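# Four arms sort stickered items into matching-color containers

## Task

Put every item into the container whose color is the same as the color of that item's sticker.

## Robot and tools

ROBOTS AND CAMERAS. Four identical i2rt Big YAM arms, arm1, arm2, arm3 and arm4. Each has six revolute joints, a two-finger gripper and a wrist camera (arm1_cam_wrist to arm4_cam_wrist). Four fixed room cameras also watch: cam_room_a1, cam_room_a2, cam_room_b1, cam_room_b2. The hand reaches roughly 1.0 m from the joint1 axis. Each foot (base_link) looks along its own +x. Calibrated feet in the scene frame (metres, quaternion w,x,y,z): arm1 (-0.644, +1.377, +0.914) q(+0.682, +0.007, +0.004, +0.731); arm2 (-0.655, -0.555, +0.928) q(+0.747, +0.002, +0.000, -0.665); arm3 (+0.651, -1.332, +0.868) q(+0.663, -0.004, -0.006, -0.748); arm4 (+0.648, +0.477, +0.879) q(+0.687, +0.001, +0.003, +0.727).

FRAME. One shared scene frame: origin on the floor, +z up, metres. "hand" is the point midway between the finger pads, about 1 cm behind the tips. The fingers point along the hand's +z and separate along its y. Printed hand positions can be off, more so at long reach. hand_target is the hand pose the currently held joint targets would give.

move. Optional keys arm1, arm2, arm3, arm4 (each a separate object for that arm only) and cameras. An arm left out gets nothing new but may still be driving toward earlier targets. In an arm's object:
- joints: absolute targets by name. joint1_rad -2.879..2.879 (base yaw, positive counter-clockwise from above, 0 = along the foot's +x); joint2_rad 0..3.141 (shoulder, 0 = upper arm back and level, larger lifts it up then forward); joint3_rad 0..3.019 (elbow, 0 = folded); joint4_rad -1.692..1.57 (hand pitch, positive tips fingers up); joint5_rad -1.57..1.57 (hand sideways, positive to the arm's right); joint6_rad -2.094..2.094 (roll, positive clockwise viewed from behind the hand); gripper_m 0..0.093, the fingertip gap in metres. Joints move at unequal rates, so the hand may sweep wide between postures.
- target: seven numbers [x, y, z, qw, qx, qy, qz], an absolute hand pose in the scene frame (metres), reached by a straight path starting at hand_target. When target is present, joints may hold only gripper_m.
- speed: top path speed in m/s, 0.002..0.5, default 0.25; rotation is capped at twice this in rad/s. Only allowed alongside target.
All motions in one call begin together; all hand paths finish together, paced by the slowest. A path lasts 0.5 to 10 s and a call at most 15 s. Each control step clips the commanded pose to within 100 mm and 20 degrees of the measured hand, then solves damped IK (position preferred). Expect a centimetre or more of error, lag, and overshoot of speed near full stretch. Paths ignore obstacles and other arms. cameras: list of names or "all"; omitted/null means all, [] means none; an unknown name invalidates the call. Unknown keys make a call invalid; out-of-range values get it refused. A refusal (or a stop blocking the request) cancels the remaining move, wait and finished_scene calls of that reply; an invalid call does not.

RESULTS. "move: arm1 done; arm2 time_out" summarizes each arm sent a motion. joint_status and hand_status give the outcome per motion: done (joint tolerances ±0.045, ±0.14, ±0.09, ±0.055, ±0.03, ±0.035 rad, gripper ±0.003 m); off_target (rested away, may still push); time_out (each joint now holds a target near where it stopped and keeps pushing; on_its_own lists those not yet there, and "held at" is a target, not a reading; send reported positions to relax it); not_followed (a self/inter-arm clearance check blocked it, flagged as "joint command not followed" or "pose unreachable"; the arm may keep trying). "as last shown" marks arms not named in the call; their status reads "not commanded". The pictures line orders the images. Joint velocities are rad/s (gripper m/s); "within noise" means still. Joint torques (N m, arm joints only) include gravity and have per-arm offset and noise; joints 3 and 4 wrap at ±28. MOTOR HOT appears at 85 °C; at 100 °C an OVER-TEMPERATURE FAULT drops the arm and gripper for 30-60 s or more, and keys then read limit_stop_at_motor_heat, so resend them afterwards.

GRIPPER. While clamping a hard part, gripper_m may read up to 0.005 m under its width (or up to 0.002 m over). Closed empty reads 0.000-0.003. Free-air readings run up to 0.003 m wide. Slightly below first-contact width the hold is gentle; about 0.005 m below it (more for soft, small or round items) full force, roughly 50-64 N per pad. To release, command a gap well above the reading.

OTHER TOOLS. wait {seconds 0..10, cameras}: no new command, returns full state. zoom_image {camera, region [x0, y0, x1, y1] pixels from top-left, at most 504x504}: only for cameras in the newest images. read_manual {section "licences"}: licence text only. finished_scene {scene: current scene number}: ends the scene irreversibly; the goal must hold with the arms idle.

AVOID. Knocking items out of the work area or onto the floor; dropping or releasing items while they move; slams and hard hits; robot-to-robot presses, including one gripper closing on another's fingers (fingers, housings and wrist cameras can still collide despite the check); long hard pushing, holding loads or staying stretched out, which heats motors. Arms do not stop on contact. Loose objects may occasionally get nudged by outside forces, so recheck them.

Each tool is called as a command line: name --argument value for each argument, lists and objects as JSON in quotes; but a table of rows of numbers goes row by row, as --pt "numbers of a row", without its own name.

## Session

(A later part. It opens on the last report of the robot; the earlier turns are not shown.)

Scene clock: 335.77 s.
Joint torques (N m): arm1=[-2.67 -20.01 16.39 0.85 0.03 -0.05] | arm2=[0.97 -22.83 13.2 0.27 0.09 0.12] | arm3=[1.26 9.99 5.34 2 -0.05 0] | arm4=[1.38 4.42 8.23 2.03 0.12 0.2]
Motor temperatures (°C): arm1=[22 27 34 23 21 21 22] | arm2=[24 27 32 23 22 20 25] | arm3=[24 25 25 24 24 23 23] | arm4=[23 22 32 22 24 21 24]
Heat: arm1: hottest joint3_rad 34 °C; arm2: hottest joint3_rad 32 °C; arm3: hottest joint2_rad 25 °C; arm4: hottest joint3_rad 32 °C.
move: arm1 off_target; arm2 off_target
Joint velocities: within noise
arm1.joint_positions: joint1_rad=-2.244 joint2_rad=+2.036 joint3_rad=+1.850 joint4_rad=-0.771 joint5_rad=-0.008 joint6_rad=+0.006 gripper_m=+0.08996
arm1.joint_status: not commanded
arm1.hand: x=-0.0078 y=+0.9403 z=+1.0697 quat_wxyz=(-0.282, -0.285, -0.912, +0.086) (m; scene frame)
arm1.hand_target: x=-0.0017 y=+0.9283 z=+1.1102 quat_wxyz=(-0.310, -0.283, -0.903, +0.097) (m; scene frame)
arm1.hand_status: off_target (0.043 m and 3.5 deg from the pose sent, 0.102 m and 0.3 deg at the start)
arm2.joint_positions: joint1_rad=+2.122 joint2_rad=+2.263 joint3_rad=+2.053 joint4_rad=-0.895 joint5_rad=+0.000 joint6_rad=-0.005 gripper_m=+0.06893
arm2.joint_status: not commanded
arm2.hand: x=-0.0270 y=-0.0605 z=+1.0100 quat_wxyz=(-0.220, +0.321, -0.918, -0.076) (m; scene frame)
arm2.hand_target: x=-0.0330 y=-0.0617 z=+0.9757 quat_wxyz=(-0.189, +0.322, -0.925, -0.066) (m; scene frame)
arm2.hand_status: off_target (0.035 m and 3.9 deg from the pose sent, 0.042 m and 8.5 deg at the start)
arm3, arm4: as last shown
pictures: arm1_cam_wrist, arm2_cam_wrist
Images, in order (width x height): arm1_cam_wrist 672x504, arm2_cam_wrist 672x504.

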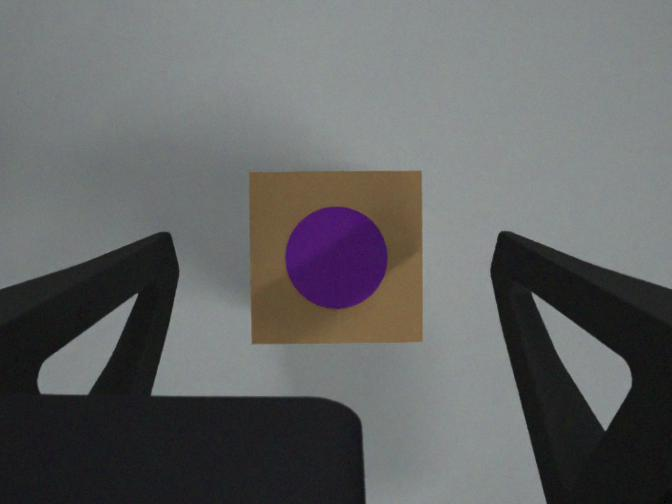

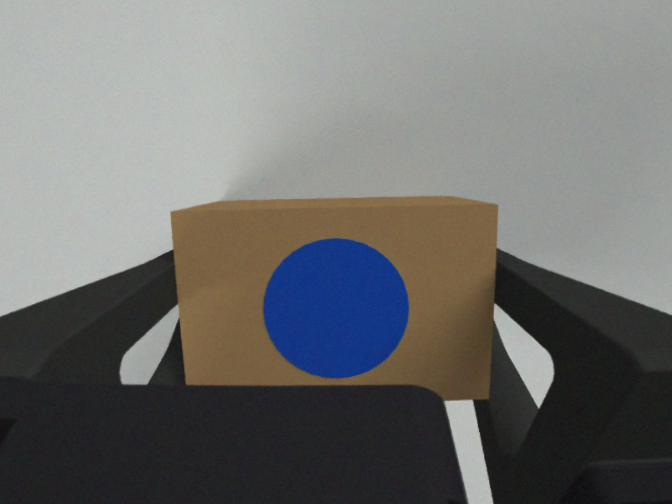

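move --arm2 '{"target":[-0.032,-0.061,0.99,0.1879,-0.3223,0.9255,0.0655],"speed":0.06}' --arm1 '{"target":[-0.32,1.153,1.15,0.3096,0.2828,0.9026,-0.0970],"speed":0.2}' --cameras '[]'

move --arm2 '{"joints":{"gripper_m":0.092}}' --cameras '["arm2_cam_wrist","arm1_cam_wrist"]'

Scene clock: 344.27 s.
Joint torques (N m): arm1=[-2.08 -2.37 11.86 0.88 0.05 -0.07] | arm2=[0.91 -23.65 14.17 0.42 0.07 0.12] | arm3=[1.08 9.99 5.39 1.95 -0.06 -0.01] | arm4=[1.38 4.19 8.29 2.06 0.1 0.16]
Motor temperatures (°C): arm1=[22 28 35 23 21 21 22] | arm2=[24 27 32 22 22 20 25] | arm3=[24 25 25 24 24 23 23] | arm4=[23 22 32 22 24 21 24]
Heat: arm1: hottest joint3_rad 35 °C; arm2: hottest joint3_rad 32 °C; arm3: hottest joint2_rad 25 °C; arm4: hottest joint3_rad 32 °C.
move: arm1 done; arm2 off_target
Joint velocities: within noise
arm1.joint_positions: joint1_rad=-2.244 joint2_rad=+0.949 joint3_rad=+0.830 joint4_rad=-0.768 joint5_rad=-0.008 joint6_rad=+0.006 gripper_m=+0.08996
arm1.joint_status: not commanded
arm1.hand: x=-0.3177 y=+1.1551 z=+1.1500 quat_wxyz=(-0.314, -0.282, -0.902, +0.096) (m; scene frame)
arm1.hand_target: x=-0.3200 y=+1.1531 z=+1.1500 quat_wxyz=(-0.310, -0.283, -0.903, +0.097) (m; scene frame)
arm1.hand_status: done (0.003 m and 0.5 deg from the pose sent, 0.386 m and 3.5 deg at the start)
arm2.joint_positions: joint1_rad=+2.122 joint2_rad=+2.263 joint3_rad=+2.063 joint4_rad=-0.931 joint5_rad=+0.000 joint6_rad=-0.005 gripper_m=+0.06893
arm2.joint_status: not commanded
arm2.hand: x=-0.0309 y=-0.0636 z=+1.0110 quat_wxyz=(-0.207, +0.322, -0.921, -0.072) (m; scene frame)
arm2.hand_target: x=-0.0326 y=-0.0614 z=+0.9902 quat_wxyz=(-0.189, +0.322, -0.925, -0.066) (m; scene frame)
arm2.hand_status: off_target (0.021 m and 2.4 deg from the pose sent, 0.021 m and 3.9 deg at the start)
arm3: as last shown
arm4.joint_positions: joint1_rad=+1.295 joint2_rad=+0.294 joint3_rad=+0.903 joint4_rad=-0.519 joint5_rad=-0.001 joint6_rad=-0.012 gripper_m=+0.09402
arm4.joint_status: not commanded
arm4.hand: x=+0.4187 y=+0.5311 z=+1.4260 quat_wxyz=(-0.084, +0.669, -0.071, -0.735) (m; scene frame)
arm4.hand_target: x=+0.4159 y=+0.5308 z=+1.4277 quat_wxyz=(-0.078, +0.665, -0.073, -0.739) (m; scene frame)
arm4.hand_status: not commanded
pictures: none
No camera images: "cameras" was empty.

Scene clock: 344.80 s.
Joint torques (N m): arm1=[-2.55 -2.73 11.93 0.91 0.03 -0.05] | arm2=[0.5 -23.53 14.11 0.88 0.13 0.13] | arm3=[1.14 10.17 5.34 1.92 -0.05 -0.01] | arm4=[1.44 3.96 8.05 2.03 0.12 0.16]
Motor temperatures (°C): arm1=[22 28 35 23 21 21 22] | arm2=[24 27 32 22 22 20 25] | arm3=[24 25 25 24 24 23 23] | arm4=[23 22 32 22 24 21 24]
Heat: arm1: hottest joint3_rad 35 °C; arm2: hottest joint3_rad 32 °C; arm3: hottest joint2_rad 25 °C; arm4: hottest joint3_rad 32 °C.
move: arm2 done
Joint velocities: within noise
arm1, arm3, arm4: as last shown
arm2.joint_positions: joint1_rad=+2.127 joint2_rad=+2.263 joint3_rad=+2.063 joint4_rad=-0.944 joint5_rad=-0.001 joint6_rad=-0.005 gripper_m=+0.09192
arm2.joint_status: all done
arm2.hand: x=-0.0359 y=-0.0618 z=+1.0097 quat_wxyz=(-0.201, +0.325, -0.921, -0.071) (m; scene frame)
arm2.hand_target: x=-0.0327 y=-0.0614 z=+0.9902 quat_wxyz=(-0.189, +0.322, -0.925, -0.066) (m; scene frame)
arm2.hand_status: not commanded
pictures: arm1_cam_wrist, arm2_cam_wrist
Images, in order (width x height): arm1_cam_wrist 672x504, arm2_cam_wrist 672x504.

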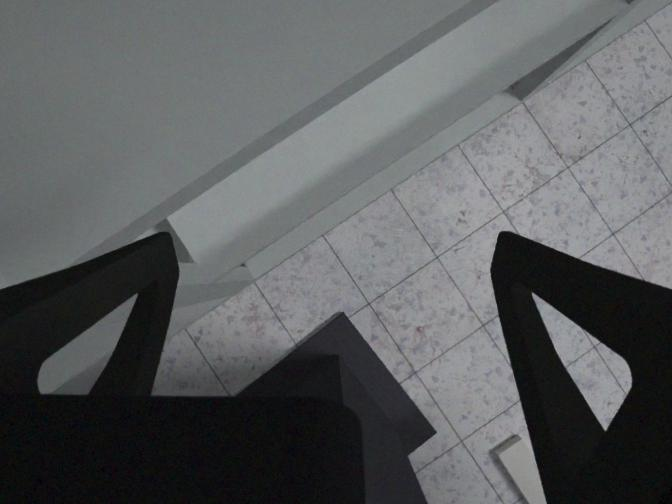

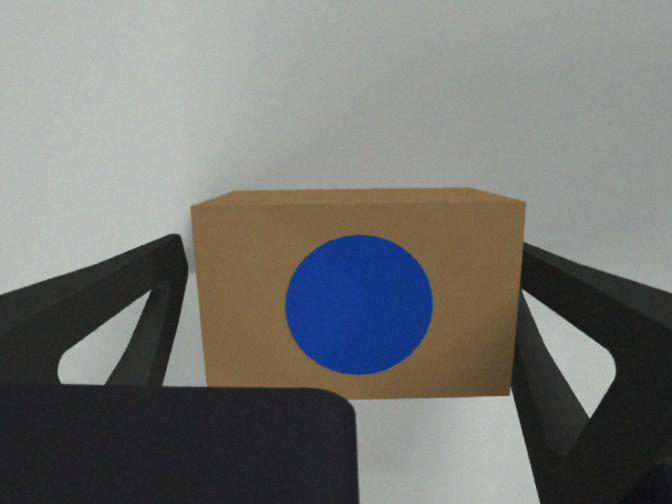

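move --arm2 '{"target":[-0.028,-0.07,1.02,0.1879,-0.3223,0.9255,0.0655],"speed":0.06}' --cameras '["arm2_cam_wrist"]'

move --arm2 '{"target":[-0.03,-0.066,1.12,0.1879,-0.3223,0.9255,0.0655],"speed":0.12}' --cameras '["arm2_cam_wrist"]'

Scene clock: 350.27 s.
Joint torques (N m): arm1=[-2.49 -3.43 11.67 1.09 0.02 -0.04] | arm2=[-0.26 -25.93 15.76 0.72 -0.09 0] | arm3=[1.26 10.11 5.34 1.94 -0.05 -0.01] | arm4=[0.97 4.07 8.2 2.04 0.11 0.16]
Motor temperatures (°C): arm1=[22 27 35 23 21 21 22] | arm2=[24 27 32 22 22 20 24] | arm3=[24 25 25 24 24 23 23] | arm4=[23 22 32 22 24 21 24]
Heat: arm1: hottest joint3_rad 35 °C; arm2: hottest joint3_rad 32 °C; arm3: hottest joint2_rad 25 °C; arm4: hottest joint3_rad 32 °C.
move: arm2 off_target
Joint velocities: within noise
arm1, arm3, arm4: as last shown
arm2.joint_positions: joint1_rad=+2.125 joint2_rad=+2.263 joint3_rad=+2.076 joint4_rad=-1.000 joint5_rad=-0.001 joint6_rad=-0.005 gripper_m=+0.09192
arm2.joint_status: not commanded
arm2.hand: x=-0.0419 y=-0.0689 z=+1.0099 quat_wxyz=(-0.181, +0.326, -0.926, -0.064) (m; scene frame)
arm2.hand_target: x=-0.0285 y=-0.0706 z=+1.0201 quat_wxyz=(-0.189, +0.322, -0.925, -0.066) (m; scene frame)
arm2.hand_status: off_target (0.017 m and 0.9 deg from the pose sent, 0.015 m and 1.8 deg at the start)
pictures: arm2_cam_wrist
Images, in order (width x height): arm2_cam_wrist 672x504.

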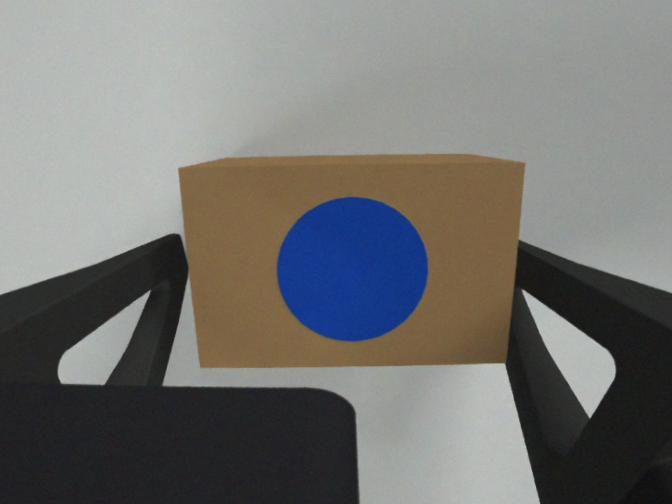

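Scene clock: 351.83 s.
Joint torques (N m): arm1=[-2.2 -2.96 11.86 0.87 -0.01 -0.03] | arm2=[0.26 -26.4 16.4 0.95 0.01 0.07] | arm3=[1.32 10.17 5.35 1.96 -0.04 -0.01] | arm4=[0.85 4.25 8.13 2.1 0.12 0.16]
Motor temperatures (°C): arm1=[22 27 35 23 21 21 22] | arm2=[24 27 33 22 22 20 24] | arm3=[24 25 25 24 24 23 23] | arm4=[23 22 32 22 24 21 24]
Heat: arm1: hottest joint3_rad 35 °C; arm2: hottest joint3_rad 33 °C; arm3: hottest joint2_rad 25 °C; arm4: hottest joint3_rad 32 °C.
move: arm2 off_target
Joint velocities: within noise
arm1, arm3, arm4: as last shown
arm2.joint_positions: joint1_rad=+2.124 joint2_rad=+2.263 joint3_rad=+2.322 joint4_rad=-1.264 joint5_rad=-0.001 joint6_rad=-0.005 gripper_m=+0.09192
arm2.joint_status: not commanded
arm2.hand: x=-0.0400 y=-0.0686 z=+1.1019 quat_wxyz=(-0.173, +0.326, -0.928, -0.061) (m; scene frame)
arm2.hand_target: x=-0.0307 y=-0.0667 z=+1.1200 quat_wxyz=(-0.189, +0.322, -0.925, -0.066) (m; scene frame)
arm2.hand_status: off_target (0.021 m and 1.9 deg from the pose sent, 0.111 m and 0.9 deg at the start)
pictures: arm2_cam_wrist
Images, in order (width x height): arm2_cam_wrist 672x504.

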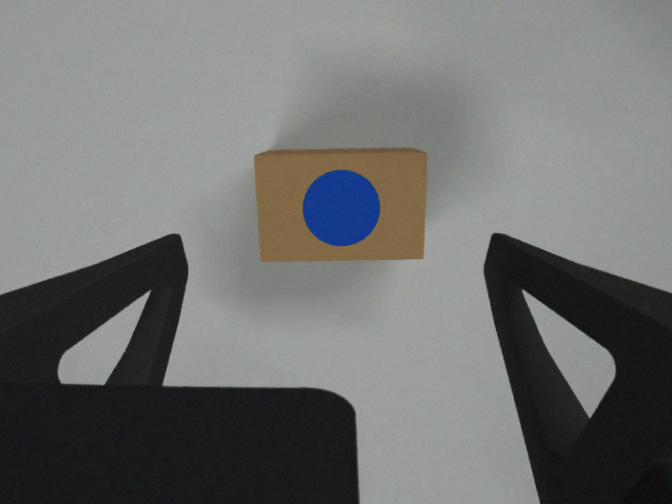

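move --arm2 '{"target":[-0.35,-0.313,1.15,0.2202,-0.3198,0.9183,0.0767],"speed":0.2}' --arm4 '{"joints":{"joint1_rad":0.9,"joint2_rad":0.9,"joint3_rad":1.25,"joint4_rad":-1.25,"joint5_rad":0,"joint6_rad":0}}' --cameras '[]'

move --arm4 '{"target":[0.354,0.6845,1.14,0.0981,-0.9016,0.2860,0.3093],"speed":0.2}' --cameras '[]'

move --arm4 '{"target":[-0.009,0.941,1.14,0.0981,-0.9016,0.2860,0.3093],"speed":0.2}' --cameras '["arm4_cam_wrist","cam_room_b2","cam_room_a1"]'

Scene clock: 368.67 s.
Joint torques (N m): arm1=[-2.61 -2.49 11.85 0.87 -0.01 -0.05] | arm2=[1.14 -8.12 10.63 1.24 0.14 0.14] | arm3=[1.26 9.93 5.33 1.95 -0.04 -0.01] | arm4=[0.21 -5.66 11.32 0.73 0.08 0.16]
Motor temperatures (°C): arm1=[21 26 35 23 21 21 22] | arm2=[24 27 34 22 22 20 24] | arm3=[24 25 25 24 24 23 23] | arm4=[23 22 32 22 24 21 24]
Heat: arm1: hottest joint3_rad 35 °C; arm2: hottest joint3_rad 34 °C; arm3: hottest joint2_rad 25 °C; arm4: hottest joint3_rad 32 °C.
move: arm2 off_target; arm4 done
Joint velocities: within noise
arm1: as last shown
arm2.joint_positions: joint1_rad=+2.124 joint2_rad=+1.072 joint3_rad=+0.944 joint4_rad=-0.945 joint5_rad=+0.000 joint6_rad=-0.005 gripper_m=+0.09192
arm2.joint_status: not commanded
arm2.hand: x=-0.3444 y=-0.3101 z=+1.1605 quat_wxyz=(-0.235, +0.321, -0.914, -0.082) (m; scene frame)
arm2.hand_target: x=-0.3500 y=-0.3131 z=+1.1502 quat_wxyz=(-0.220, +0.320, -0.918, -0.077) (m; scene frame)
arm2.hand_status: off_target (0.012 m and 1.8 deg from the pose sent, 0.398 m and 5.9 deg at the start)
arm3.joint_positions: joint1_rad=+0.075 joint2_rad=+0.276 joint3_rad=+1.523 joint4_rad=-1.599 joint5_rad=-0.185 joint6_rad=-0.597 gripper_m=+0.09396
arm3.joint_status: not commanded
arm3.hand: x=+0.6803 y=-1.3506 z=+1.4452 quat_wxyz=(-0.326, -0.350, -0.735, +0.481) (m; scene frame)
arm3.hand_target: x=+0.6804 y=-1.3484 z=+1.4507 quat_wxyz=(-0.328, -0.347, -0.731, +0.487) (m; scene frame)
arm3.hand_status: not commanded
arm4.joint_positions: joint1_rad=+0.904 joint2_rad=+0.909 joint3_rad=+1.216 joint4_rad=-1.239 joint5_rad=-0.001 joint6_rad=-0.012 gripper_m=+0.09402
arm4.joint_status: all done
arm4.hand: x=+0.3604 y=+0.6816 z=+1.2690 quat_wxyz=(-0.094, +0.907, -0.280, -0.301) (m; scene frame)
arm4.hand_target: x=+0.3631 y=+0.6815 z=+1.2875 quat_wxyz=(-0.097, +0.900, -0.286, -0.315) (m; scene frame)
arm4.hand_status: not commanded
pictures: none
No camera images: "cameras" was empty.

Scene clock: 370.03 s.
Joint torques (N m): arm1=[-2.55 -3.25 11.97 0.95 0.02 -0.01] | arm2=[1.08 -7.88 10.63 1.22 0.13 0.14] | arm3=[1.03 9.99 5.34 1.92 -0.06 -0.01] | arm4=[1.32 -5.48 9.62 1.46 0.19 0.18]
Motor temperatures (°C): arm1=[21 26 35 23 21 21 22] | arm2=[24 27 34 22 22 20 24] | arm3=[24 25 25 24 24 23 23] | arm4=[23 22 32 22 24 21 24]
Heat: arm1: hottest joint3_rad 35 °C; arm2: hottest joint3_rad 34 °C; arm3: hottest joint2_rad 25 °C; arm4: hottest joint3_rad 32 °C.
move: arm4 done
Joint velocities: within noise
arm1, arm2, arm3: as last shown
arm4.joint_positions: joint1_rad=+0.904 joint2_rad=+0.872 joint3_rad=+0.839 joint4_rad=-0.908 joint5_rad=+0.007 joint6_rad=-0.009 gripper_m=+0.09402
arm4.joint_status: not commanded
arm4.hand: x=+0.3577 y=+0.6842 z=+1.1329 quat_wxyz=(-0.096, +0.907, -0.283, -0.296) (m; scene frame)
arm4.hand_target: x=+0.3542 y=+0.6845 z=+1.1400 quat_wxyz=(-0.098, +0.902, -0.286, -0.309) (m; scene frame)
arm4.hand_status: done (0.008 m and 1.7 deg from the pose sent, 0.129 m and 1.4 deg at the start)
pictures: none
No camera images: "cameras" was empty.

Scene clock: 373.17 s.
Joint torques (N m): arm1=[-2.49 -3.14 11.96 0.9 0.02 -0.04] | arm2=[1.14 -8.06 10.63 1.24 0.13 0.15] | arm3=[1.32 9.99 5.31 1.99 -0.05 -0.01] | arm4=[0.85 -22.42 13.45 0.64 0.06 0.14]
Motor temperatures (°C): arm1=[21 26 35 23 21 21 22] | arm2=[24 27 34 22 22 20 24] | arm3=[24 25 25 24 24 23 23] | arm4=[23 22 33 22 24 21 24]
Heat: arm1: hottest joint3_rad 35 °C; arm2: hottest joint3_rad 34 °C; arm3: hottest joint2_rad 25 °C; arm4: hottest joint3_rad 33 °C.
move: arm4 off_target
Joint velocities: within noise
arm1, arm2, arm3: as last shown
arm4.joint_positions: joint1_rad=+0.904 joint2_rad=+2.073 joint3_rad=+2.126 joint4_rad=-0.979 joint5_rad=+0.007 joint6_rad=-0.009 gripper_m=+0.09402
arm4.joint_status: not commanded
arm4.hand: x=+0.0005 y=+0.9342 z=+1.1344 quat_wxyz=(-0.098, +0.905, -0.283, -0.303) (m; scene frame)
arm4.hand_target: x=-0.0083 y=+0.9407 z=+1.1397 quat_wxyz=(-0.098, +0.901, -0.286, -0.310) (m; scene frame)
arm4.hand_status: off_target (0.013 m and 0.9 deg from the pose sent, 0.448 m and 1.7 deg at the start)
pictures: arm4_cam_wrist, cam_room_a1, cam_room_b2
Images, in order (width x height): arm4_cam_wrist 672x504, cam_room_a1 672x504, cam_room_b2 672x504.

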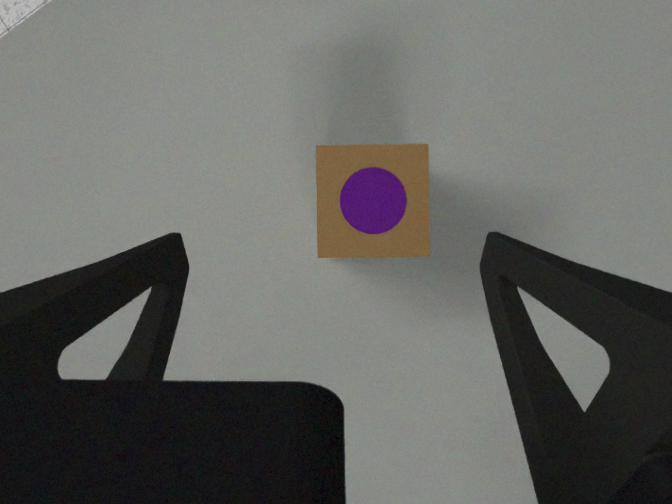

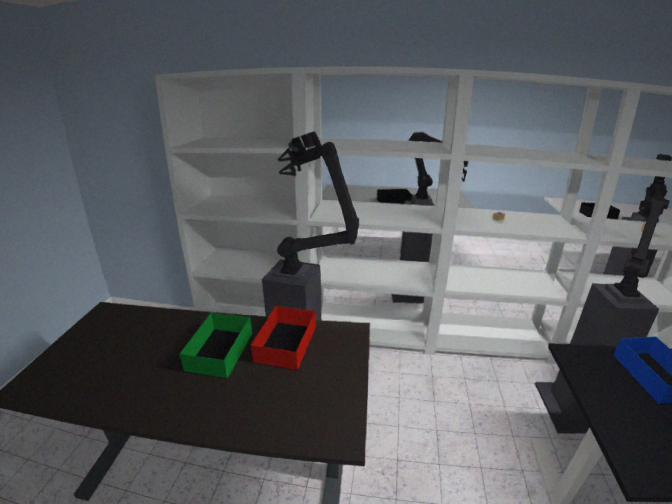

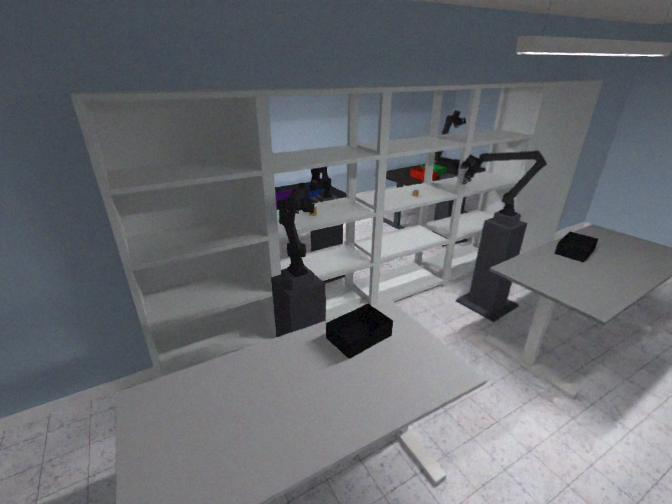

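move --arm4 '{"target":[-0.021,0.9755,1.10,0.0981,-0.9016,0.2860,0.3093],"speed":0.15}' --cameras '["arm4_cam_wrist"]'

move --arm4 '{"target":[-0.021,0.9755,1.03,0.0981,-0.9016,0.2860,0.3093],"speed":0.15}' --cameras '["arm4_cam_wrist"]'

Scene clock: 382.57 s.
Joint torques (N m): arm1=[-2.73 -3.14 11.78 0.95 0.06 -0.06] | arm2=[1.03 -8.06 10.67 1.25 0.14 0.15] | arm3=[1.26 10.05 5.37 2 -0.06 0] | arm4=[0.67 -24.82 13.39 1.21 -0.06 -0.09]
Motor temperatures (°C): arm1=[21 26 35 23 21 21 22] | arm2=[24 27 34 22 22 20 24] | arm3=[24 25 25 24 24 23 23] | arm4=[23 22 35 22 24 21 24]
Heat: arm1: hottest joint3_rad 35 °C; arm2: hottest joint3_rad 34 °C; arm3: hottest joint2_rad 25 °C; arm4: hottest joint3_rad 35 °C.
move: arm4 off_target
Joint velocities: within noise
arm1, arm2, arm3: as last shown
arm2.hand_target: x=-0.3500 y=-0.3130 z=+1.1502 quat_wxyz=(-0.220, +0.320, -0.918, -0.077) (m; scene frame)
arm4.joint_positions: joint1_rad=+0.877 joint2_rad=+2.179 joint3_rad=+2.197 joint4_rad=-0.966 joint5_rad=-0.008 joint6_rad=-0.012 gripper_m=+0.09402
arm4.joint_status: not commanded
arm4.hand: x=-0.0099 y=+0.9652 z=+1.0898 quat_wxyz=(-0.092, +0.906, -0.293, -0.293) (m; scene frame)
arm4.hand_target: x=-0.0199 y=+0.9748 z=+1.1001 quat_wxyz=(-0.099, +0.901, -0.286, -0.310) (m; scene frame)
arm4.hand_status: off_target (0.018 m and 2.2 deg from the pose sent, 0.058 m and 0.9 deg at the start)
pictures: arm4_cam_wrist
Images, in order (width x height): arm4_cam_wrist 672x504.

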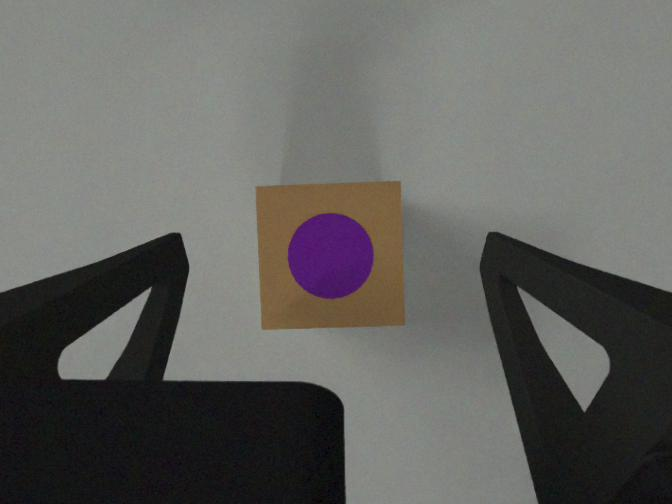

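Scene clock: 383.70 s.
Joint torques (N m): arm1=[-2.9 -2.32 11.74 0.98 0 -0.04] | arm2=[1.08 -8.12 10.65 1.22 0.13 0.15] | arm3=[1.2 10.05 5.34 1.92 -0.05 -0.01] | arm4=[1.26 -24.41 9.47 1.66 -0.04 -0.06]
Motor temperatures (°C): arm1=[21 26 35 23 21 21 22] | arm2=[24 27 34 22 22 20 24] | arm3=[24 25 25 24 24 23 23] | arm4=[23 22 35 22 24 21 24]
Heat: arm1: hottest joint3_rad 35 °C; arm2: hottest joint3_rad 34 °C; arm3: hottest joint2_rad 25 °C; arm4: hottest joint3_rad 35 °C.
move: arm4 off_target
Joint velocities: within noise
arm1.joint_positions: joint1_rad=-2.244 joint2_rad=+0.949 joint3_rad=+0.830 joint4_rad=-0.768 joint5_rad=-0.008 joint6_rad=+0.006 gripper_m=+0.08996
arm1.joint_status: not commanded
arm1.hand: x=-0.3177 y=+1.1551 z=+1.1500 quat_wxyz=(-0.314, -0.282, -0.902, +0.096) (m; scene frame)
arm1.hand_target: x=-0.3200 y=+1.1531 z=+1.1500 quat_wxyz=(-0.310, -0.283, -0.903, +0.097) (m; scene frame)
arm1.hand_status: not commanded
arm2, arm3: as last shown
arm2.hand: x=-0.3443 y=-0.3101 z=+1.1605 quat_wxyz=(-0.235, +0.321, -0.914, -0.082) (m; scene frame)
arm2.hand_target: x=-0.3499 y=-0.3131 z=+1.1502 quat_wxyz=(-0.220, +0.320, -0.918, -0.077) (m; scene frame)
arm4.joint_positions: joint1_rad=+0.877 joint2_rad=+2.188 joint3_rad=+2.088 joint4_rad=-0.802 joint5_rad=-0.009 joint6_rad=-0.012 gripper_m=+0.09402
arm4.joint_status: not commanded
arm4.hand: x=-0.0178 y=+0.9706 z=+1.0489 quat_wxyz=(-0.098, +0.899, -0.290, -0.313) (m; scene frame)
arm4.hand_target: x=-0.0204 y=+0.9751 z=+1.0300 quat_wxyz=(-0.098, +0.902, -0.286, -0.309) (m; scene frame)
arm4.hand_status: off_target (0.020 m and 0.8 deg from the pose sent, 0.062 m and 2.2 deg at the start)
pictures: arm4_cam_wrist
Images, in order (width x height): arm4_cam_wrist 672x504.

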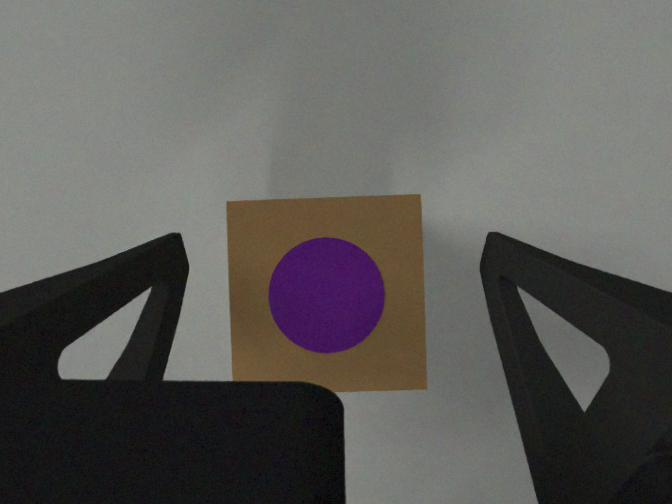

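move --arm4 '{"target":[-0.015,0.967,0.985,0.0981,-0.9016,0.2860,0.3093],"speed":0.12}' --cameras '["arm4_cam_wrist"]'

Scene clock: 388.13 s.
Joint torques (N m): arm1=[-2.37 -2.73 11.82 0.96 -0.01 -0.05] | arm2=[1.03 -8.06 10.67 1.24 0.12 0.15] | arm3=[1.08 10.17 5.31 1.96 -0.05 -0.01] | arm4=[1.14 -24.53 8.06 1.5 -0.05 -0.01]
Motor temperatures (°C): arm1=[21 26 35 23 21 21 22] | arm2=[24 27 34 22 22 20 23] | arm3=[24 25 25 24 24 23 23] | arm4=[23 23 35 22 24 21 24]
Heat: arm1: hottest joint3_rad 35 °C; arm2: hottest joint3_rad 34 °C; arm3: hottest joint2_rad 25 °C; arm4: hottest joint3_rad 35 °C.
move: arm4 off_target
Joint velocities: within noise
arm1, arm2, arm3: as last shown
arm4.joint_positions: joint1_rad=+0.878 joint2_rad=+2.187 joint3_rad=+1.980 joint4_rad=-0.677 joint5_rad=-0.007 joint6_rad=-0.015 gripper_m=+0.09402
arm4.joint_status: not commanded
arm4.hand: x=-0.0160 y=+0.9682 z=+1.0126 quat_wxyz=(-0.103, +0.896, -0.288, -0.322) (m; scene frame)
arm4.hand_target: x=-0.0143 y=+0.9666 z=+0.9852 quat_wxyz=(-0.098, +0.902, -0.286, -0.309) (m; scene frame)
arm4.hand_status: off_target (0.028 m and 1.7 deg from the pose sent, 0.064 m and 0.8 deg at the start)
pictures: arm4_cam_wrist
Images, in order (width x height): arm4_cam_wrist 672x504.

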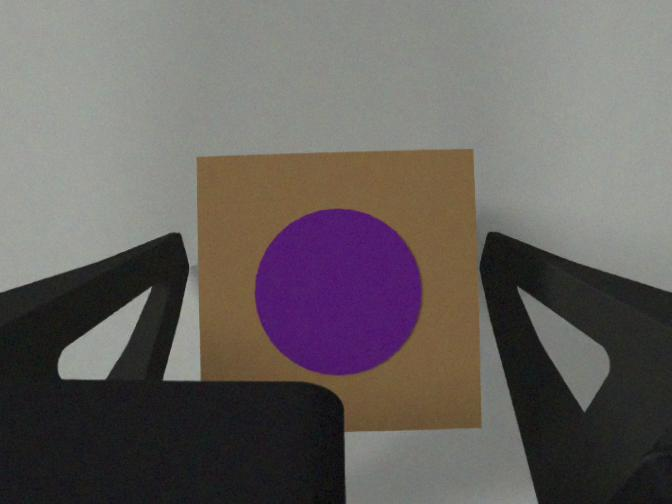

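move --arm4 '{"target":[-0.015,0.967,0.975,0.0981,-0.9016,0.2860,0.3093],"speed":0.12}' --cameras '[]'

move --arm4 '{"joints":{"gripper_m":0.05}}' --cameras '["arm4_cam_wrist"]'

move --arm4 '{"target":[-0.01,0.963,1.07,0.0981,-0.9016,0.2860,0.3093],"speed":0.12}' --cameras '["arm4_cam_wrist"]'

Scene clock: 393.50 s.
Joint torques (N m): arm1=[-2.02 -3.19 11.89 1.07 0.04 -0.05] | arm2=[1.03 -8 10.66 1.28 0.13 0.15] | arm3=[1.26 10.11 5.35 1.95 -0.05 -0.01] | arm4=[0.97 -24.06 7.6 1.57 -0.04 -0.01]
Motor temperatures (°C): arm1=[21 25 35 23 21 21 22] | arm2=[24 27 34 22 22 20 23] | arm3=[24 25 25 24 24 23 23] | arm4=[23 24 35 22 24 21 24]
Heat: arm1: hottest joint3_rad 35 °C; arm2: hottest joint3_rad 34 °C; arm3: hottest joint2_rad 25 °C; arm4: hottest joint3_rad 35 °C.
move: arm4 off_target
Joint velocities: within noise
arm1, arm2, arm3: as last shown
arm4.joint_positions: joint1_rad=+0.878 joint2_rad=+2.187 joint3_rad=+1.972 joint4_rad=-0.654 joint5_rad=-0.007 joint6_rad=-0.015 gripper_m=+0.09402
arm4.joint_status: not commanded
arm4.hand: x=-0.0177 y=+0.9695 z=+1.0119 quat_wxyz=(-0.105, +0.894, -0.287, -0.328) (m; scene frame)
arm4.hand_target: x=-0.0141 y=+0.9664 z=+0.9756 quat_wxyz=(-0.098, +0.902, -0.286, -0.309) (m; scene frame)
arm4.hand_status: off_target (0.037 m and 2.5 deg from the pose sent, 0.038 m and 1.7 deg at the start)
pictures: none
No camera images: "cameras" was empty.

Scene clock: 394.07 s.
Joint torques (N m): arm1=[-3.25 -2.61 11.89 1.1 0.02 -0.04] | arm2=[1.14 -8.06 10.66 1.24 0.12 0.15] | arm3=[1.14 10.11 5.34 1.91 -0.05 -0.01] | arm4=[1.32 -24 7.72 1.25 -0.1 0]
Motor temperatures (°C): arm1=[21 25 35 23 21 21 22] | arm2=[24 27 34 22 22 20 23] | arm3=[24 25 25 24 24 23 23] | arm4=[23 24 35 22 24 21 24]
Heat: arm1: hottest joint3_rad 35 °C; arm2: hottest joint3_rad 34 °C; arm3: hottest joint2_rad 25 °C; arm4: hottest joint3_rad 35 °C.
move: arm4 off_target
Joint velocities: within noise
arm1, arm2, arm3: as last shown
arm4.joint_positions: joint1_rad=+0.869 joint2_rad=+2.187 joint3_rad=+1.970 joint4_rad=-0.647 joint5_rad=-0.005 joint6_rad=-0.016 gripper_m=+0.05330
arm4.joint_status: gripper_m off_target (ended at +0.05333, target +0.05000)
arm4.hand: x=-0.0141 y=+0.9758 z=+1.0120 quat_wxyz=(-0.108, +0.892, -0.290, -0.330) (m; scene frame)
arm4.hand_target: x=-0.0140 y=+0.9664 z=+0.9755 quat_wxyz=(-0.098, +0.902, -0.286, -0.309) (m; scene frame)
arm4.hand_status: not commanded
pictures: arm4_cam_wrist
Images, in order (width x height): arm4_cam_wrist 672x504.

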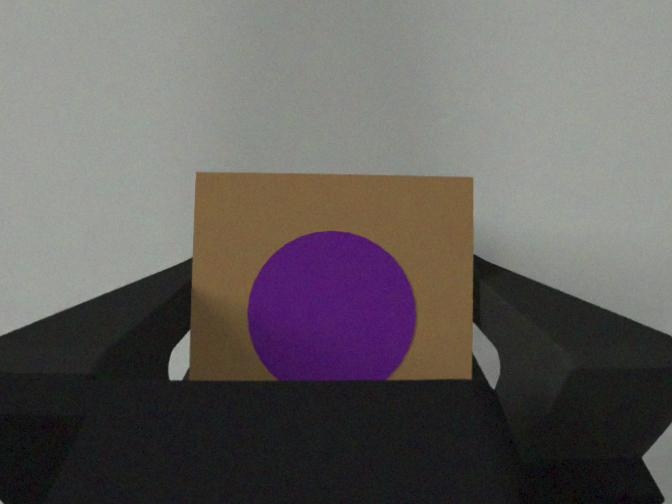

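Scene clock: 395.40 s.
Joint torques (N m): arm1=[-2.67 -3.43 12.03 1.07 -0.01 -0.03] | arm2=[1.03 -7.94 10.63 1.25 0.13 0.15] | arm3=[1.08 10.11 5.33 1.95 -0.06 0] | arm4=[1.26 -28.75 13.48 0.57 -0.05 0.01]
Motor temperatures (°C): arm1=[21 25 35 23 21 21 22] | arm2=[24 27 34 22 22 20 23] | arm3=[24 25 25 24 24 23 23] | arm4=[23 24 35 22 24 21 25]
Heat: arm1: hottest joint3_rad 35 °C; arm2: hottest joint3_rad 34 °C; arm3: hottest joint2_rad 25 °C; arm4: hottest joint3_rad 35 °C.
move: arm4 off_target
Joint velocities: within noise
arm1: as last shown
arm2.joint_positions: joint1_rad=+2.124 joint2_rad=+1.072 joint3_rad=+0.944 joint4_rad=-0.945 joint5_rad=+0.000 joint6_rad=-0.005 gripper_m=+0.09192
arm2.joint_status: not commanded
arm2.hand: x=-0.3443 y=-0.3101 z=+1.1605 quat_wxyz=(-0.235, +0.321, -0.914, -0.082) (m; scene frame)
arm2.hand_target: x=-0.3499 y=-0.3131 z=+1.1502 quat_wxyz=(-0.220, +0.320, -0.918, -0.077) (m; scene frame)
arm2.hand_status: not commanded
arm3.joint_positions: joint1_rad=+0.075 joint2_rad=+0.276 joint3_rad=+1.523 joint4_rad=-1.599 joint5_rad=-0.185 joint6_rad=-0.597 gripper_m=+0.09396
arm3.joint_status: not commanded
arm3.hand: x=+0.6803 y=-1.3506 z=+1.4452 quat_wxyz=(-0.326, -0.350, -0.735, +0.481) (m; scene frame)
arm3.hand_target: x=+0.6804 y=-1.3484 z=+1.4507 quat_wxyz=(-0.328, -0.347, -0.731, +0.487) (m; scene frame)
arm3.hand_status: not commanded
arm4.joint_positions: joint1_rad=+0.869 joint2_rad=+2.167 joint3_rad=+2.007 joint4_rad=-0.826 joint5_rad=-0.006 joint6_rad=-0.017 gripper_m=+0.05330
arm4.joint_status: not commanded
arm4.hand: x=+0.0061 y=+0.9605 z=+1.0203 quat_wxyz=(-0.089, +0.910, -0.296, -0.275) (m; scene frame)
arm4.hand_target: x=-0.0078 y=+0.9615 z=+1.0700 quat_wxyz=(-0.098, +0.901, -0.286, -0.310) (m; scene frame)
arm4.hand_status: off_target (0.052 m and 4.3 deg from the pose sent, 0.059 m and 2.9 deg at the start)
pictures: arm4_cam_wrist
Images, in order (width x height): arm4_cam_wrist 672x504.

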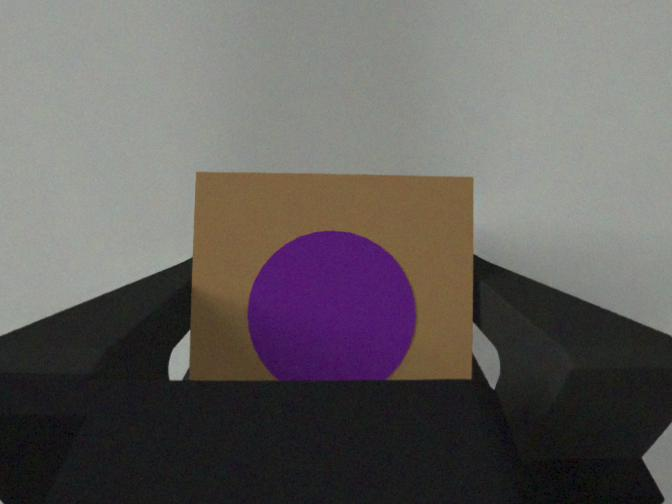

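move --arm4 '{"target":[0.0,0.955,1.12,0.0981,-0.9016,0.2860,0.3093],"speed":0.12}' --cameras '["arm4_cam_wrist","cam_room_a1","cam_room_a2"]'

zoom_image --camera "cam_room_a2" --region '[130, 150, 350, 300]'

Scene clock: 400.77 s.
Joint torques (N m): arm1=[-2.55 -2.78 11.84 0.92 0.01 -0.02] | arm2=[1.03 -8.18 10.63 1.21 0.13 0.15] | arm3=[1.14 10.05 5.37 2 -0.05 -0.01] | arm4=[1.44 -26.4 13.14 0.5 0 0.03]
Motor temperatures (°C): arm1=[21 25 35 23 21 21 22] | arm2=[24 27 34 22 22 20 23] | arm3=[24 25 25 24 24 23 23] | arm4=[23 25 35 22 24 21 25]
Heat: arm1: hottest joint3_rad 35 °C; arm2: hottest joint3_rad 34 °C; arm3: hottest joint2_rad 25 °C; arm4: hottest joint3_rad 35 °C.
move: arm4 off_target
Joint velocities: within noise
arm1, arm2, arm3: as last shown
arm4.joint_positions: joint1_rad=+0.870 joint2_rad=+2.106 joint3_rad=+2.072 joint4_rad=-0.928 joint5_rad=-0.006 joint6_rad=-0.017 gripper_m=+0.05330
arm4.joint_status: not commanded
arm4.hand: x=+0.0123 y=+0.9556 z=+1.0869 quat_wxyz=(-0.092, +0.907, -0.294, -0.286) (m; scene frame)
arm4.hand_target: x=+0.0013 y=+0.9540 z=+1.1199 quat_wxyz=(-0.098, +0.902, -0.286, -0.310) (m; scene frame)
arm4.hand_status: off_target (0.035 m and 3.0 deg from the pose sent, 0.100 m and 4.3 deg at the start)
pictures: arm4_cam_wrist, cam_room_a1, cam_room_a2
Images, in order (width x height): arm4_cam_wrist 672x504, cam_room_a1 672x504, cam_room_a2 672x504.

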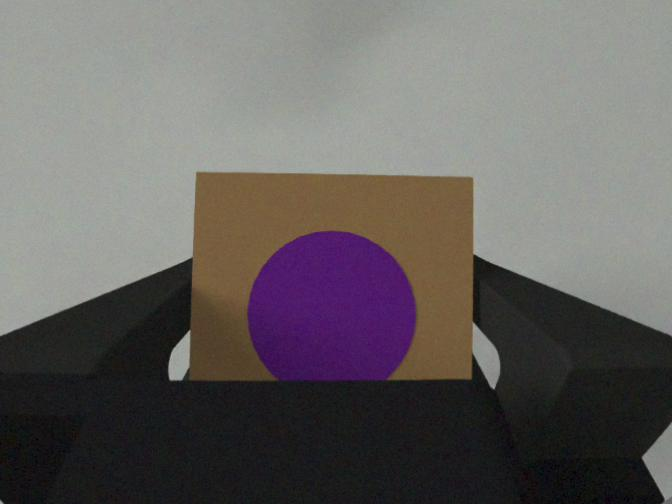

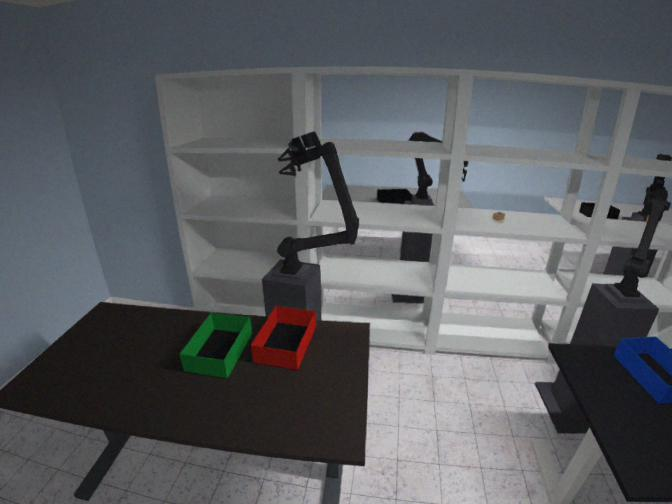

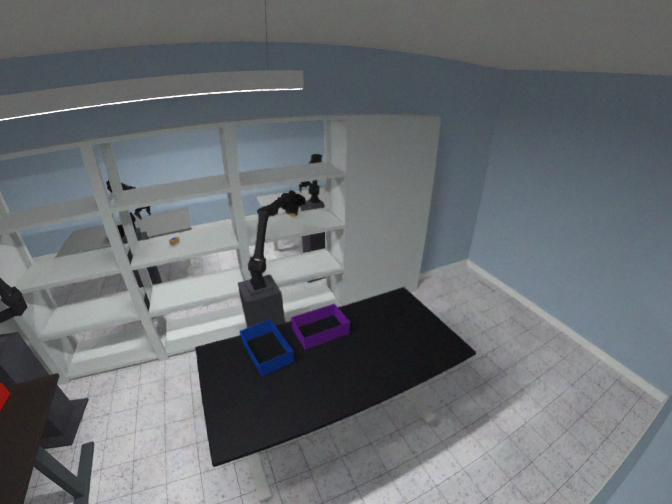

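Scaled by 2.291.

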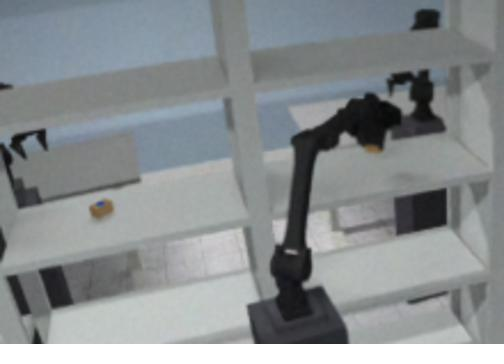

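move --arm4 '{"target":[0.354,0.705,1.16,0.0981,-0.9016,0.2860,0.3093],"speed":0.2}' --arm1 '{"joints":{"joint1_rad":-1.0}}' --cameras '[]'

move --arm4 '{"joints":{"joint2_rad":0.9,"joint3_rad":1.25,"joint4_rad":-1.25}}' --cameras '[]'

move --arm4 '{"joints":{"joint1_rad":-1.087}}' --cameras '[]'

move --arm4 '{"target":[1.11,0.75,0.95,0.3127,-0.2528,0.9115,0.0867],"speed":0.2}' --cameras '["arm4_cam_wrist","cam_room_a2"]'

Scene clock: 411.90 s.
Joint torques (N m): arm1=[-1.14 -2.84 11.89 1.11 0.06 -0.02] | arm2=[1.03 -8 10.65 1.26 0.13 0.15] | arm3=[1.26 10.11 5.33 1.96 -0.05 -0.01] | arm4=[-0.15 -4.95 9.4 0.59 -0.06 -0.08]
Motor temperatures (°C): arm1=[21 25 35 23 21 21 22] | arm2=[24 26 34 22 22 20 23] | arm3=[24 25 25 24 24 23 23] | arm4=[23 26 38 22 24 21 25]
Heat: arm1: hottest joint3_rad 35 °C; arm2: hottest joint3_rad 34 °C; arm3: hottest joint2_rad 25 °C; arm4: hottest joint3_rad 38 °C.
move: arm1 done; arm4 done
Joint velocities: within noise
arm1.joint_positions: joint1_rad=-1.004 joint2_rad=+0.949 joint3_rad=+0.830 joint4_rad=-0.768 joint5_rad=-0.010 joint6_rad=+0.006 gripper_m=+0.08997
arm1.joint_status: all done
arm1.hand: x=-0.3260 y=+1.6099 z=+1.1513 quat_wxyz=(-0.310, +0.292, -0.898, -0.114) (m; scene frame)
arm1.hand_target: x=-0.3273 y=+1.6104 z=+1.1513 quat_wxyz=(-0.306, +0.297, -0.898, -0.111) (m; scene frame)
arm1.hand_status: not commanded
arm2, arm3: as last shown
arm4.joint_positions: joint1_rad=+0.857 joint2_rad=+0.897 joint3_rad=+0.914 joint4_rad=-0.916 joint5_rad=-0.024 joint6_rad=-0.030 gripper_m=+0.05330
arm4.joint_status: not commanded
arm4.hand: x=+0.3512 y=+0.7037 z=+1.1629 quat_wxyz=(-0.098, +0.899, -0.288, -0.316) (m; scene frame)
arm4.hand_target: x=+0.3540 y=+0.7050 z=+1.1600 quat_wxyz=(-0.098, +0.902, -0.286, -0.309) (m; scene frame)
arm4.hand_status: done (0.004 m and 0.9 deg from the pose sent, 0.430 m and 3.0 deg at the start)
pictures: none
No camera images: "cameras" was empty.

Scene clock: 413.03 s.
Joint torques (N m): arm1=[-1.32 -2.61 11.84 0.96 0.08 -0.06] | arm2=[1.14 -8.12 10.65 1.22 0.14 0.15] | arm3=[1.14 10.05 5.33 1.95 -0.05 0] | arm4=[-0.03 -4.31 11.37 0.62 -0.03 -0.09]
Motor temperatures (°C): arm1=[21 25 35 23 21 21 22] | arm2=[24 26 34 22 22 20 23] | arm3=[24 25 25 24 24 23 23] | arm4=[23 26 38 22 24 21 25]
Heat: arm1: hottest joint3_rad 35 °C; arm2: hottest joint3_rad 34 °C; arm3: hottest joint2_rad 25 °C; arm4: hottest joint3_rad 38 °C.
move: arm4 done
Joint velocities: within noise
arm1, arm2, arm3: as last shown
arm4.joint_positions: joint1_rad=+0.857 joint2_rad=+0.897 joint3_rad=+1.217 joint4_rad=-1.240 joint5_rad=-0.024 joint6_rad=-0.031 gripper_m=+0.05330
arm4.joint_status: all done
arm4.hand: x=+0.3703 y=+0.6897 z=+1.2731 quat_wxyz=(-0.095, +0.902, -0.289, -0.306) (m; scene frame)
arm4.hand_target: x=+0.3711 y=+0.6925 z=+1.2874 quat_wxyz=(-0.100, +0.900, -0.285, -0.315) (m; scene frame)
arm4.hand_status: not commanded
pictures: none
No camera images: "cameras" was empty.

Scene clock: 414.97 s.
Joint torques (N m): arm1=[-0.97 -2.73 11.85 1.09 0.07 -0.01] | arm2=[1.08 -8.06 10.63 1.25 0.14 0.15] | arm3=[1.26 10.11 5.35 1.95 -0.04 -0.01] | arm4=[0.38 -4.54 11.33 0.62 0 -0.07]
Motor temperatures (°C): arm1=[21 25 35 23 21 21 22] | arm2=[24 26 34 22 22 20 23] | arm3=[24 25 25 24 24 23 23] | arm4=[23 25 38 22 24 21 25]
Heat: arm1: hottest joint3_rad 35 °C; arm2: hottest joint3_rad 34 °C; arm3: hottest joint2_rad 25 °C; arm4: hottest joint3_rad 38 °C.
move: arm4 done
Joint velocities: within noise
arm1, arm2, arm3: as last shown
arm4.joint_positions: joint1_rad=-1.085 joint2_rad=+0.898 joint3_rad=+1.217 joint4_rad=-1.240 joint5_rad=-0.026 joint6_rad=-0.032 gripper_m=+0.05324
arm4.joint_status: all done
arm4.hand: x=+0.9477 y=+0.6628 z=+1.2704 quat_wxyz=(-0.303, +0.273, -0.908, -0.091) (m; scene frame)
arm4.hand_target: x=+0.9488 y=+0.6630 z=+1.2848 quat_wxyz=(-0.313, +0.277, -0.904, -0.092) (m; scene frame)
arm4.hand_status: not commanded
pictures: none
No camera images: "cameras" was empty.

Scene clock: 417.53 s.
Joint torques (N m): arm1=[-1.32 -3.19 11.66 1.16 0.07 -0.04] | arm2=[1.08 -8 10.65 1.25 0.13 0.14] | arm3=[1.32 10.17 5.37 1.95 -0.06 0] | arm4=[-0.44 -13.57 8.18 1.63 0.21 0.19]
Motor temperatures (°C): arm1=[21 25 35 23 21 21 22] | arm2=[24 26 34 22 22 20 23] | arm3=[24 25 25 24 24 23 23] | arm4=[23 25 37 22 24 21 25]
Heat: arm1: hottest joint3_rad 35 °C; arm2: hottest joint3_rad 34 °C; arm3: hottest joint2_rad 25 °C; arm4: hottest joint3_rad 37 °C.
move: arm4 off_target
Joint velocities: within noise
arm1, arm2, arm3: as last shown
arm4.joint_positions: joint1_rad=-1.087 joint2_rad=+1.564 joint3_rad=+0.867 joint4_rad=-0.237 joint5_rad=-0.010 joint6_rad=-0.021 gripper_m=+0.05324
arm4.joint_status: not commanded
arm4.hand: x=+1.0990 y=+0.7494 z=+0.9428 quat_wxyz=(-0.299, +0.265, -0.913, -0.084) (m; scene frame)
arm4.hand_target: x=+1.1098 y=+0.7499 z=+0.9502 quat_wxyz=(-0.313, +0.253, -0.911, -0.087) (m; scene frame)
arm4.hand_status: off_target (0.013 m and 2.2 deg from the pose sent, 0.370 m and 2.6 deg at the start)
pictures: arm4_cam_wrist, cam_room_a2
Images, in order (width x height): arm4_cam_wrist 672x504, cam_room_a2 672x504.

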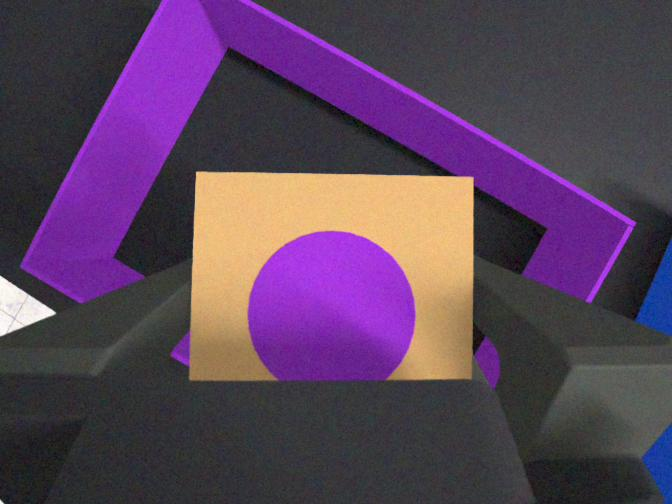

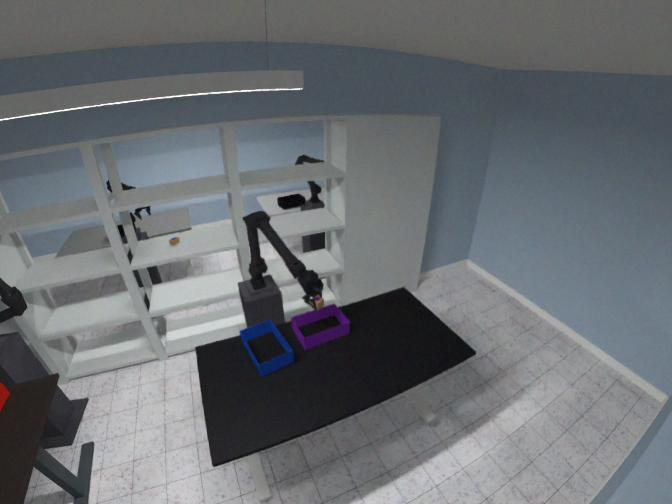

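move --arm4 '{"target":[1.122,0.757,0.82,0.3127,-0.2528,0.9115,0.0867],"speed":0.15}' --cameras '["arm4_cam_wrist"]'

move --arm4 '{"target":[1.124,0.758,0.785,0.3127,-0.2528,0.9115,0.0867],"speed":0.08}' --cameras '[]'

move --arm4 '{"target":[1.124,0.758,0.765,0.3127,-0.2528,0.9115,0.0867],"speed":0.08}' --cameras '["arm4_cam_wrist","cam_room_a2"]'

Scene clock: 429.63 s.
Joint torques (N m): arm1=[-2.08 -3.08 11.84 1.03 0.11 -0.06] | arm2=[1.08 -8.06 10.63 1.22 0.12 0.15] | arm3=[1.38 9.99 5.33 1.95 -0.05 0] | arm4=[0.38 -15.68 5.59 1.72 0.2 0.17]
Motor temperatures (°C): arm1=[21 25 35 23 21 21 22] | arm2=[24 26 34 22 22 20 23] | arm3=[24 25 25 24 24 23 23] | arm4=[23 25 36 22 24 21 26]
Heat: arm1: hottest joint3_rad 35 °C; arm2: hottest joint3_rad 34 °C; arm3: hottest joint2_rad 25 °C; arm4: hottest joint3_rad 36 °C.
move: arm4 done
Joint velocities: within noise
arm1, arm2, arm3: as last shown
arm4.joint_positions: joint1_rad=-1.087 joint2_rad=+1.884 joint3_rad=+0.843 joint4_rad=+0.122 joint5_rad=-0.009 joint6_rad=-0.021 gripper_m=+0.05324
arm4.joint_status: not commanded
arm4.hand: x=+1.1148 y=+0.7587 z=+0.8209 quat_wxyz=(-0.306, +0.264, -0.911, -0.086) (m; scene frame)
arm4.hand_target: x=+1.1219 y=+0.7570 z=+0.8202 quat_wxyz=(-0.313, +0.253, -0.911, -0.087) (m; scene frame)
arm4.hand_status: done (0.007 m and 1.5 deg from the pose sent, 0.125 m and 2.2 deg at the start)
pictures: arm4_cam_wrist
Images, in order (width x height): arm4_cam_wrist 672x504.

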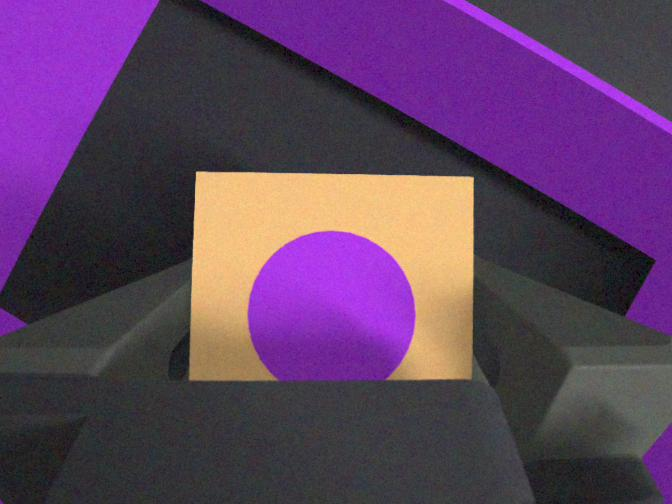

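Scene clock: 430.70 s.
Joint torques (N m): arm1=[-1.26 -3.08 11.84 0.96 0.08 -0.05] | arm2=[0.97 -8 10.66 1.25 0.14 0.15] | arm3=[1.32 10.05 5.34 1.98 -0.06 0] | arm4=[0.67 -15.62 5.6 1.7 0.17 0.15]
Motor temperatures (°C): arm1=[21 25 35 23 21 21 22] | arm2=[24 26 34 22 22 20 23] | arm3=[24 25 25 24 24 23 23] | arm4=[23 25 35 22 24 21 26]
Heat: arm1: hottest joint3_rad 35 °C; arm2: hottest joint3_rad 34 °C; arm3: hottest joint2_rad 25 °C; arm4: hottest joint3_rad 35 °C.
move: arm4 off_target
Joint velocities: within noise
arm1, arm2, arm3: as last shown
arm4.joint_positions: joint1_rad=-1.087 joint2_rad=+1.977 joint3_rad=+0.843 joint4_rad=+0.209 joint5_rad=-0.009 joint6_rad=-0.021 gripper_m=+0.05324
arm4.joint_status: not commanded
arm4.hand: x=+1.1130 y=+0.7577 z=+0.7852 quat_wxyz=(-0.303, +0.264, -0.912, -0.085) (m; scene frame)
arm4.hand_target: x=+1.1238 y=+0.7579 z=+0.7852 quat_wxyz=(-0.313, +0.253, -0.911, -0.087) (m; scene frame)
arm4.hand_status: off_target (0.011 m and 1.7 deg from the pose sent, 0.037 m and 1.5 deg at the start)
pictures: none
No camera images: "cameras" was empty.

Scene clock: 431.73 s.
Joint torques (N m): arm1=[-1.32 -2.84 11.92 0.85 0.06 -0.06] | arm2=[0.97 -8.18 10.63 1.22 0.14 0.15] | arm3=[1.26 10.05 5.33 1.94 -0.05 -0.01] | arm4=[0.03 -15.33 5.63 1.68 0.21 0.2]
Motor temperatures (°C): arm1=[21 25 35 23 21 21 22] | arm2=[24 26 34 22 22 20 23] | arm3=[24 25 25 24 24 23 23] | arm4=[23 25 35 22 24 21 26]
Heat: arm1: hottest joint3_rad 35 °C; arm2: hottest joint3_rad 34 °C; arm3: hottest joint2_rad 25 °C; arm4: hottest joint3_rad 35 °C.
move: arm4 off_target
Joint velocities: within noise
arm1: as last shown
arm2.joint_positions: joint1_rad=+2.124 joint2_rad=+1.072 joint3_rad=+0.944 joint4_rad=-0.945 joint5_rad=+0.000 joint6_rad=-0.005 gripper_m=+0.09192
arm2.joint_status: not commanded
arm2.hand: x=-0.3443 y=-0.3101 z=+1.1605 quat_wxyz=(-0.235, +0.321, -0.914, -0.082) (m; scene frame)
arm2.hand_target: x=-0.3499 y=-0.3131 z=+1.1502 quat_wxyz=(-0.220, +0.320, -0.918, -0.077) (m; scene frame)
arm2.hand_status: not commanded
arm3.joint_positions: joint1_rad=+0.075 joint2_rad=+0.276 joint3_rad=+1.523 joint4_rad=-1.599 joint5_rad=-0.185 joint6_rad=-0.597 gripper_m=+0.09396
arm3.joint_status: not commanded
arm3.hand: x=+0.6803 y=-1.3506 z=+1.4452 quat_wxyz=(-0.326, -0.350, -0.735, +0.481) (m; scene frame)
arm3.hand_target: x=+0.6804 y=-1.3484 z=+1.4507 quat_wxyz=(-0.328, -0.347, -0.731, +0.487) (m; scene frame)
arm3.hand_status: not commanded
arm4.joint_positions: joint1_rad=-1.087 joint2_rad=+2.027 joint3_rad=+0.843 joint4_rad=+0.258 joint5_rad=-0.009 joint6_rad=-0.021 gripper_m=+0.05324
arm4.joint_status: not commanded
arm4.hand: x=+1.1111 y=+0.7565 z=+0.7660 quat_wxyz=(-0.302, +0.264, -0.912, -0.085) (m; scene frame)
arm4.hand_target: x=+1.1237 y=+0.7578 z=+0.7652 quat_wxyz=(-0.313, +0.253, -0.912, -0.087) (m; scene frame)
arm4.hand_status: off_target (0.013 m and 1.8 deg from the pose sent, 0.023 m and 1.7 deg at the start)
pictures: arm4_cam_wrist, cam_room_a2
Images, in order (width x height): arm4_cam_wrist 672x504, cam_room_a2 672x504.

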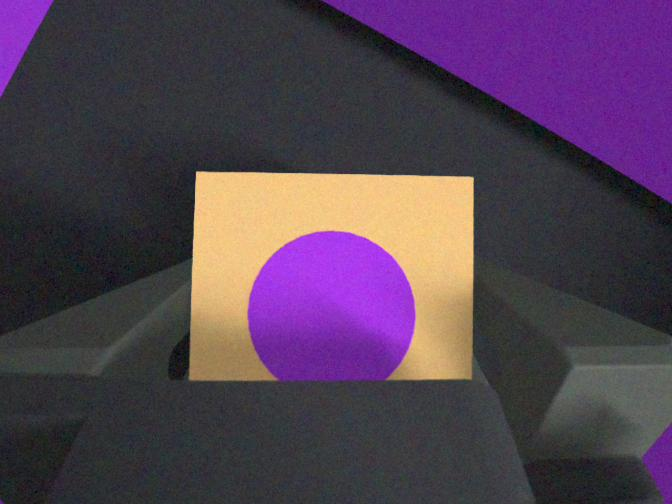

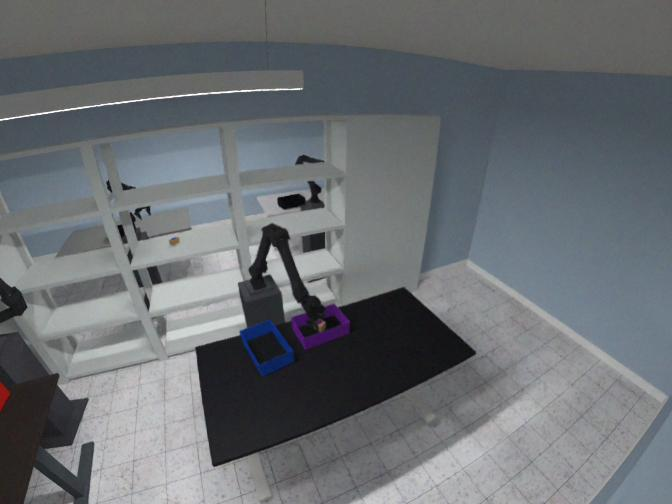

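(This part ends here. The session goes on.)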